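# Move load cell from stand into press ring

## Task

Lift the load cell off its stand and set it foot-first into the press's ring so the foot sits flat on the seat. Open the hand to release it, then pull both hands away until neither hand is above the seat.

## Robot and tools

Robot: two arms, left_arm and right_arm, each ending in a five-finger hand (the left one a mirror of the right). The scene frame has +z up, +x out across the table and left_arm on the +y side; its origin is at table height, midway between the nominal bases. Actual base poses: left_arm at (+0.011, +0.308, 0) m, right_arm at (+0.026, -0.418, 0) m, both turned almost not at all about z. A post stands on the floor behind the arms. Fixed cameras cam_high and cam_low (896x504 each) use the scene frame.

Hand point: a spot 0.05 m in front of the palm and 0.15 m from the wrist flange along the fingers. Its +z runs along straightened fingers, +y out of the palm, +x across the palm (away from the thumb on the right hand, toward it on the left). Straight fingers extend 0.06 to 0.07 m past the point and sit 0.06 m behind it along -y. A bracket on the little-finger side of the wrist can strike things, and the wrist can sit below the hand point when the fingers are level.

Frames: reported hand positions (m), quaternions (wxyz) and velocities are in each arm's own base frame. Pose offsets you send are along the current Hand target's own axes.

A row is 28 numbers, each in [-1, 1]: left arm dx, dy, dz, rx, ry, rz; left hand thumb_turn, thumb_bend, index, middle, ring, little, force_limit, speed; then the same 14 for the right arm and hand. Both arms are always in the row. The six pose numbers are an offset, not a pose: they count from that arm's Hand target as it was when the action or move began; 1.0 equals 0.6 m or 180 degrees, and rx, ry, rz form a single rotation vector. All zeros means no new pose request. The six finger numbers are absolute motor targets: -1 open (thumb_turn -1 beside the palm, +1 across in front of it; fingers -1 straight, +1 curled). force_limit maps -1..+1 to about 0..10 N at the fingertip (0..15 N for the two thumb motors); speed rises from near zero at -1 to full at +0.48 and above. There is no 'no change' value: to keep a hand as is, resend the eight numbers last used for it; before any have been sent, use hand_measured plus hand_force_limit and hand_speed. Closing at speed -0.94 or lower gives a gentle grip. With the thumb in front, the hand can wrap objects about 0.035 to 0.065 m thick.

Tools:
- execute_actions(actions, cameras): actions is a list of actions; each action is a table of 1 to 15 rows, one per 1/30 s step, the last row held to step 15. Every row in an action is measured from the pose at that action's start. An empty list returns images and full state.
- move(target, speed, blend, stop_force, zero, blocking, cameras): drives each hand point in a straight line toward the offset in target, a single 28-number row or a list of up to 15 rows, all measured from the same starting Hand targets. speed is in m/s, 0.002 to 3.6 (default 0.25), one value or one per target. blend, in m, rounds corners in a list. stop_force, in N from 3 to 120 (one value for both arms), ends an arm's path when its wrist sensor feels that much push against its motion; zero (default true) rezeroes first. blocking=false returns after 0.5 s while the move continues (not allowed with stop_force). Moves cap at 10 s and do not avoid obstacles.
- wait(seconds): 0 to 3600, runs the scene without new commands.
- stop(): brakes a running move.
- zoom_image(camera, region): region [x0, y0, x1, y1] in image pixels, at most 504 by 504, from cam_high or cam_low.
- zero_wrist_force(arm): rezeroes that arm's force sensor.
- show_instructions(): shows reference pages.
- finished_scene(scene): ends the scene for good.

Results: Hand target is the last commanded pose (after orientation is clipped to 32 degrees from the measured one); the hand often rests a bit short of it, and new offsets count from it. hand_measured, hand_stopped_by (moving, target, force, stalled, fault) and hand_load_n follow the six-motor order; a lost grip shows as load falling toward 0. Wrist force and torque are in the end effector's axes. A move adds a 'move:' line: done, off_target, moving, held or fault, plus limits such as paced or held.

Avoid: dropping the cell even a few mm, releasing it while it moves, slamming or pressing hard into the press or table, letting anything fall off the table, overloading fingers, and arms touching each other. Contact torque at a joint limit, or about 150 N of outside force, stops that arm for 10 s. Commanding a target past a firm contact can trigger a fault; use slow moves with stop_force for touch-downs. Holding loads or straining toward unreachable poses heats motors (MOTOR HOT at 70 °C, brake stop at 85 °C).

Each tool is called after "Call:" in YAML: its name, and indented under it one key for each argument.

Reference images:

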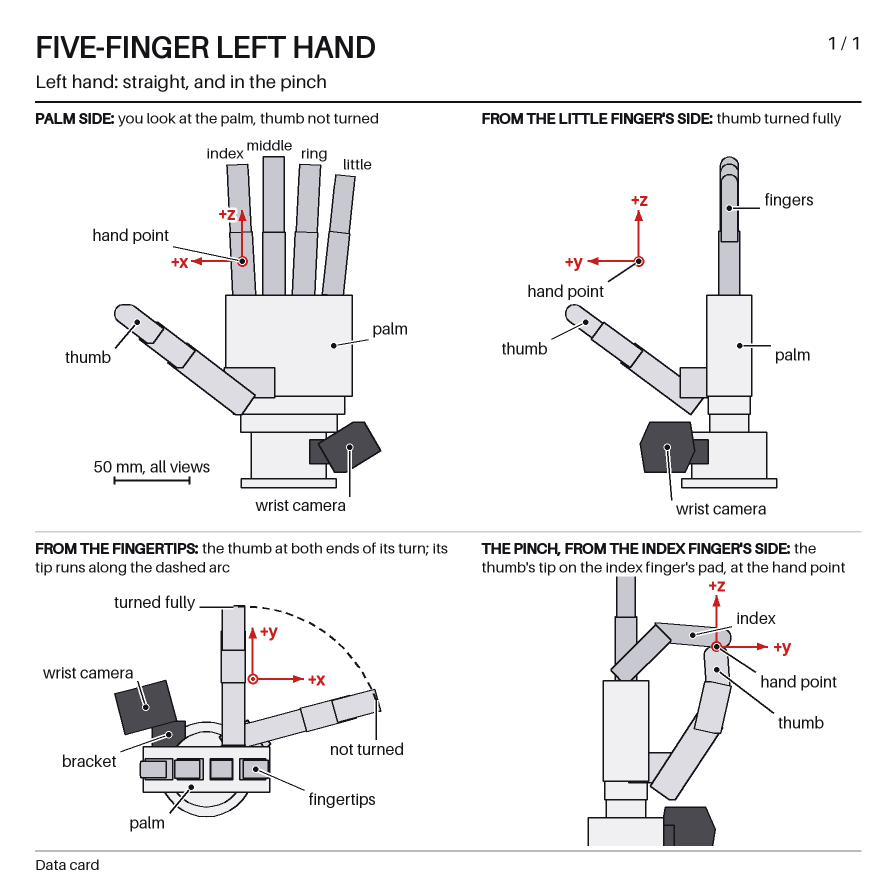

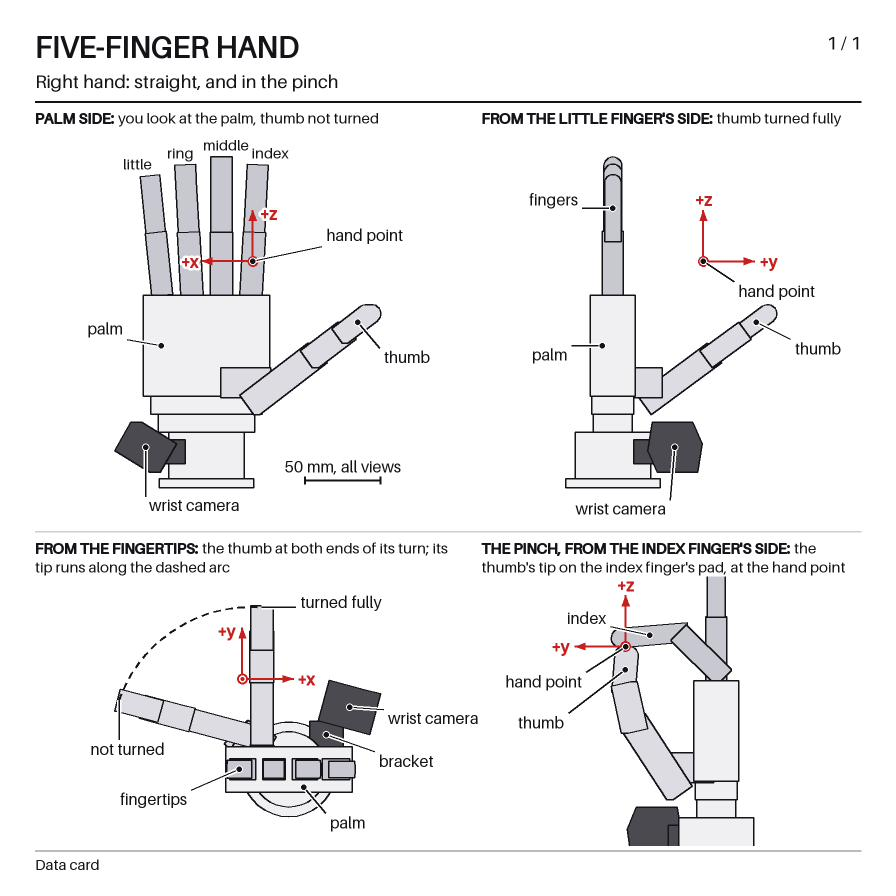

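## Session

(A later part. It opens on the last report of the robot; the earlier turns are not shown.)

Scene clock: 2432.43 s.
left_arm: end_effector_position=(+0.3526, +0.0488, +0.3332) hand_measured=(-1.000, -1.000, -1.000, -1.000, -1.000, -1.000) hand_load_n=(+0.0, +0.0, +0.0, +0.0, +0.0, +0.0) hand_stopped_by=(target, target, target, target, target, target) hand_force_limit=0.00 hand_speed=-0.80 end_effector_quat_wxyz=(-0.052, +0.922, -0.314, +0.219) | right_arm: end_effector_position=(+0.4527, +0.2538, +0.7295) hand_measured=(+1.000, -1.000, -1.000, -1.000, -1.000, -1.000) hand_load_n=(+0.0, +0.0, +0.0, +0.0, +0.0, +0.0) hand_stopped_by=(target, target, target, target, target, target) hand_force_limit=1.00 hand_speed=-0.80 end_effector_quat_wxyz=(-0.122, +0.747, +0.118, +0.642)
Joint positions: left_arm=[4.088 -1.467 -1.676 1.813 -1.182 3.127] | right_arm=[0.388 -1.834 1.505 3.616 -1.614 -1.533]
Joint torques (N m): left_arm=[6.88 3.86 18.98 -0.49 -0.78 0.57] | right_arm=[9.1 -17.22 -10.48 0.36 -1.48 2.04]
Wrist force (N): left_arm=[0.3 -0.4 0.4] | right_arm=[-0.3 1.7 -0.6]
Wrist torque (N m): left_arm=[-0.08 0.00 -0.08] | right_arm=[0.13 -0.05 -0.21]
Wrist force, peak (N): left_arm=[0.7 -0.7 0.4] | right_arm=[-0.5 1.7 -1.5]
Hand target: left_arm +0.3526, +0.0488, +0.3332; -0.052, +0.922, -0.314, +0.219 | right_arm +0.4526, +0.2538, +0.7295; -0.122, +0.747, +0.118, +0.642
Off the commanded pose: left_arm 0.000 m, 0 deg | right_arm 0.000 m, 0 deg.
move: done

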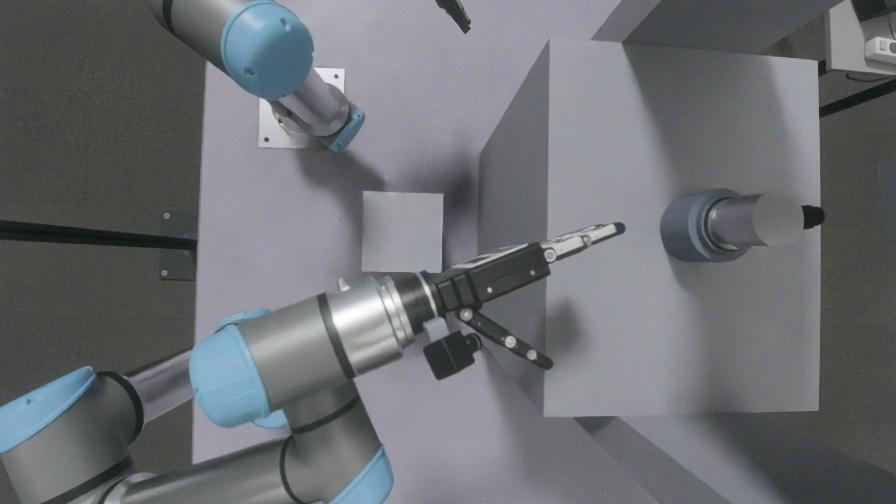

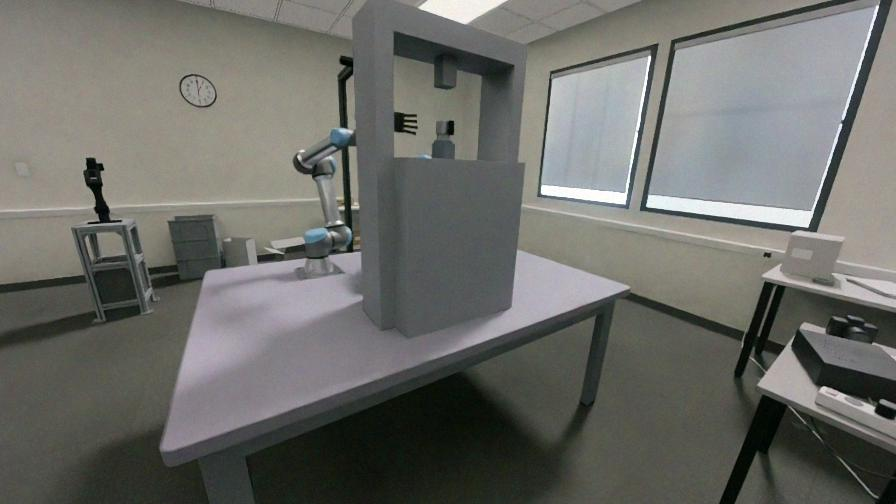

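Call:
zoom_image:
  camera: "cam_high"
  region: [650, 180, 750, 270]

Call:
zoom_image:
  camera: "cam_low"
  region: [430, 118, 460, 150]

Scaled by 5.040 from the camera's image (finer frame: 1280x720).

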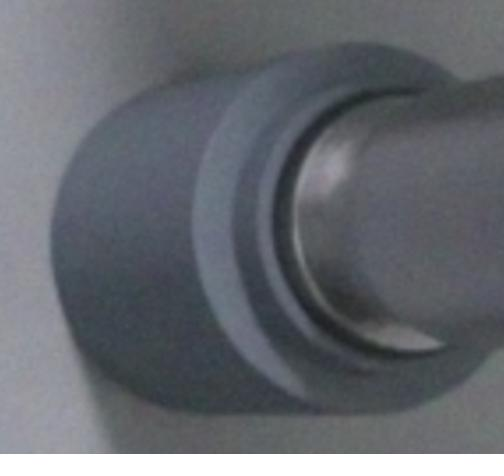

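Scaled by 15.750 from the camera's image (finer frame: 1280x720).

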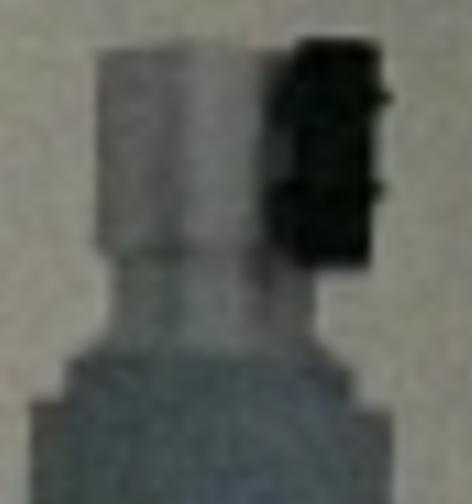

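Call:
finished_scene:

The scene is finished: the task was done.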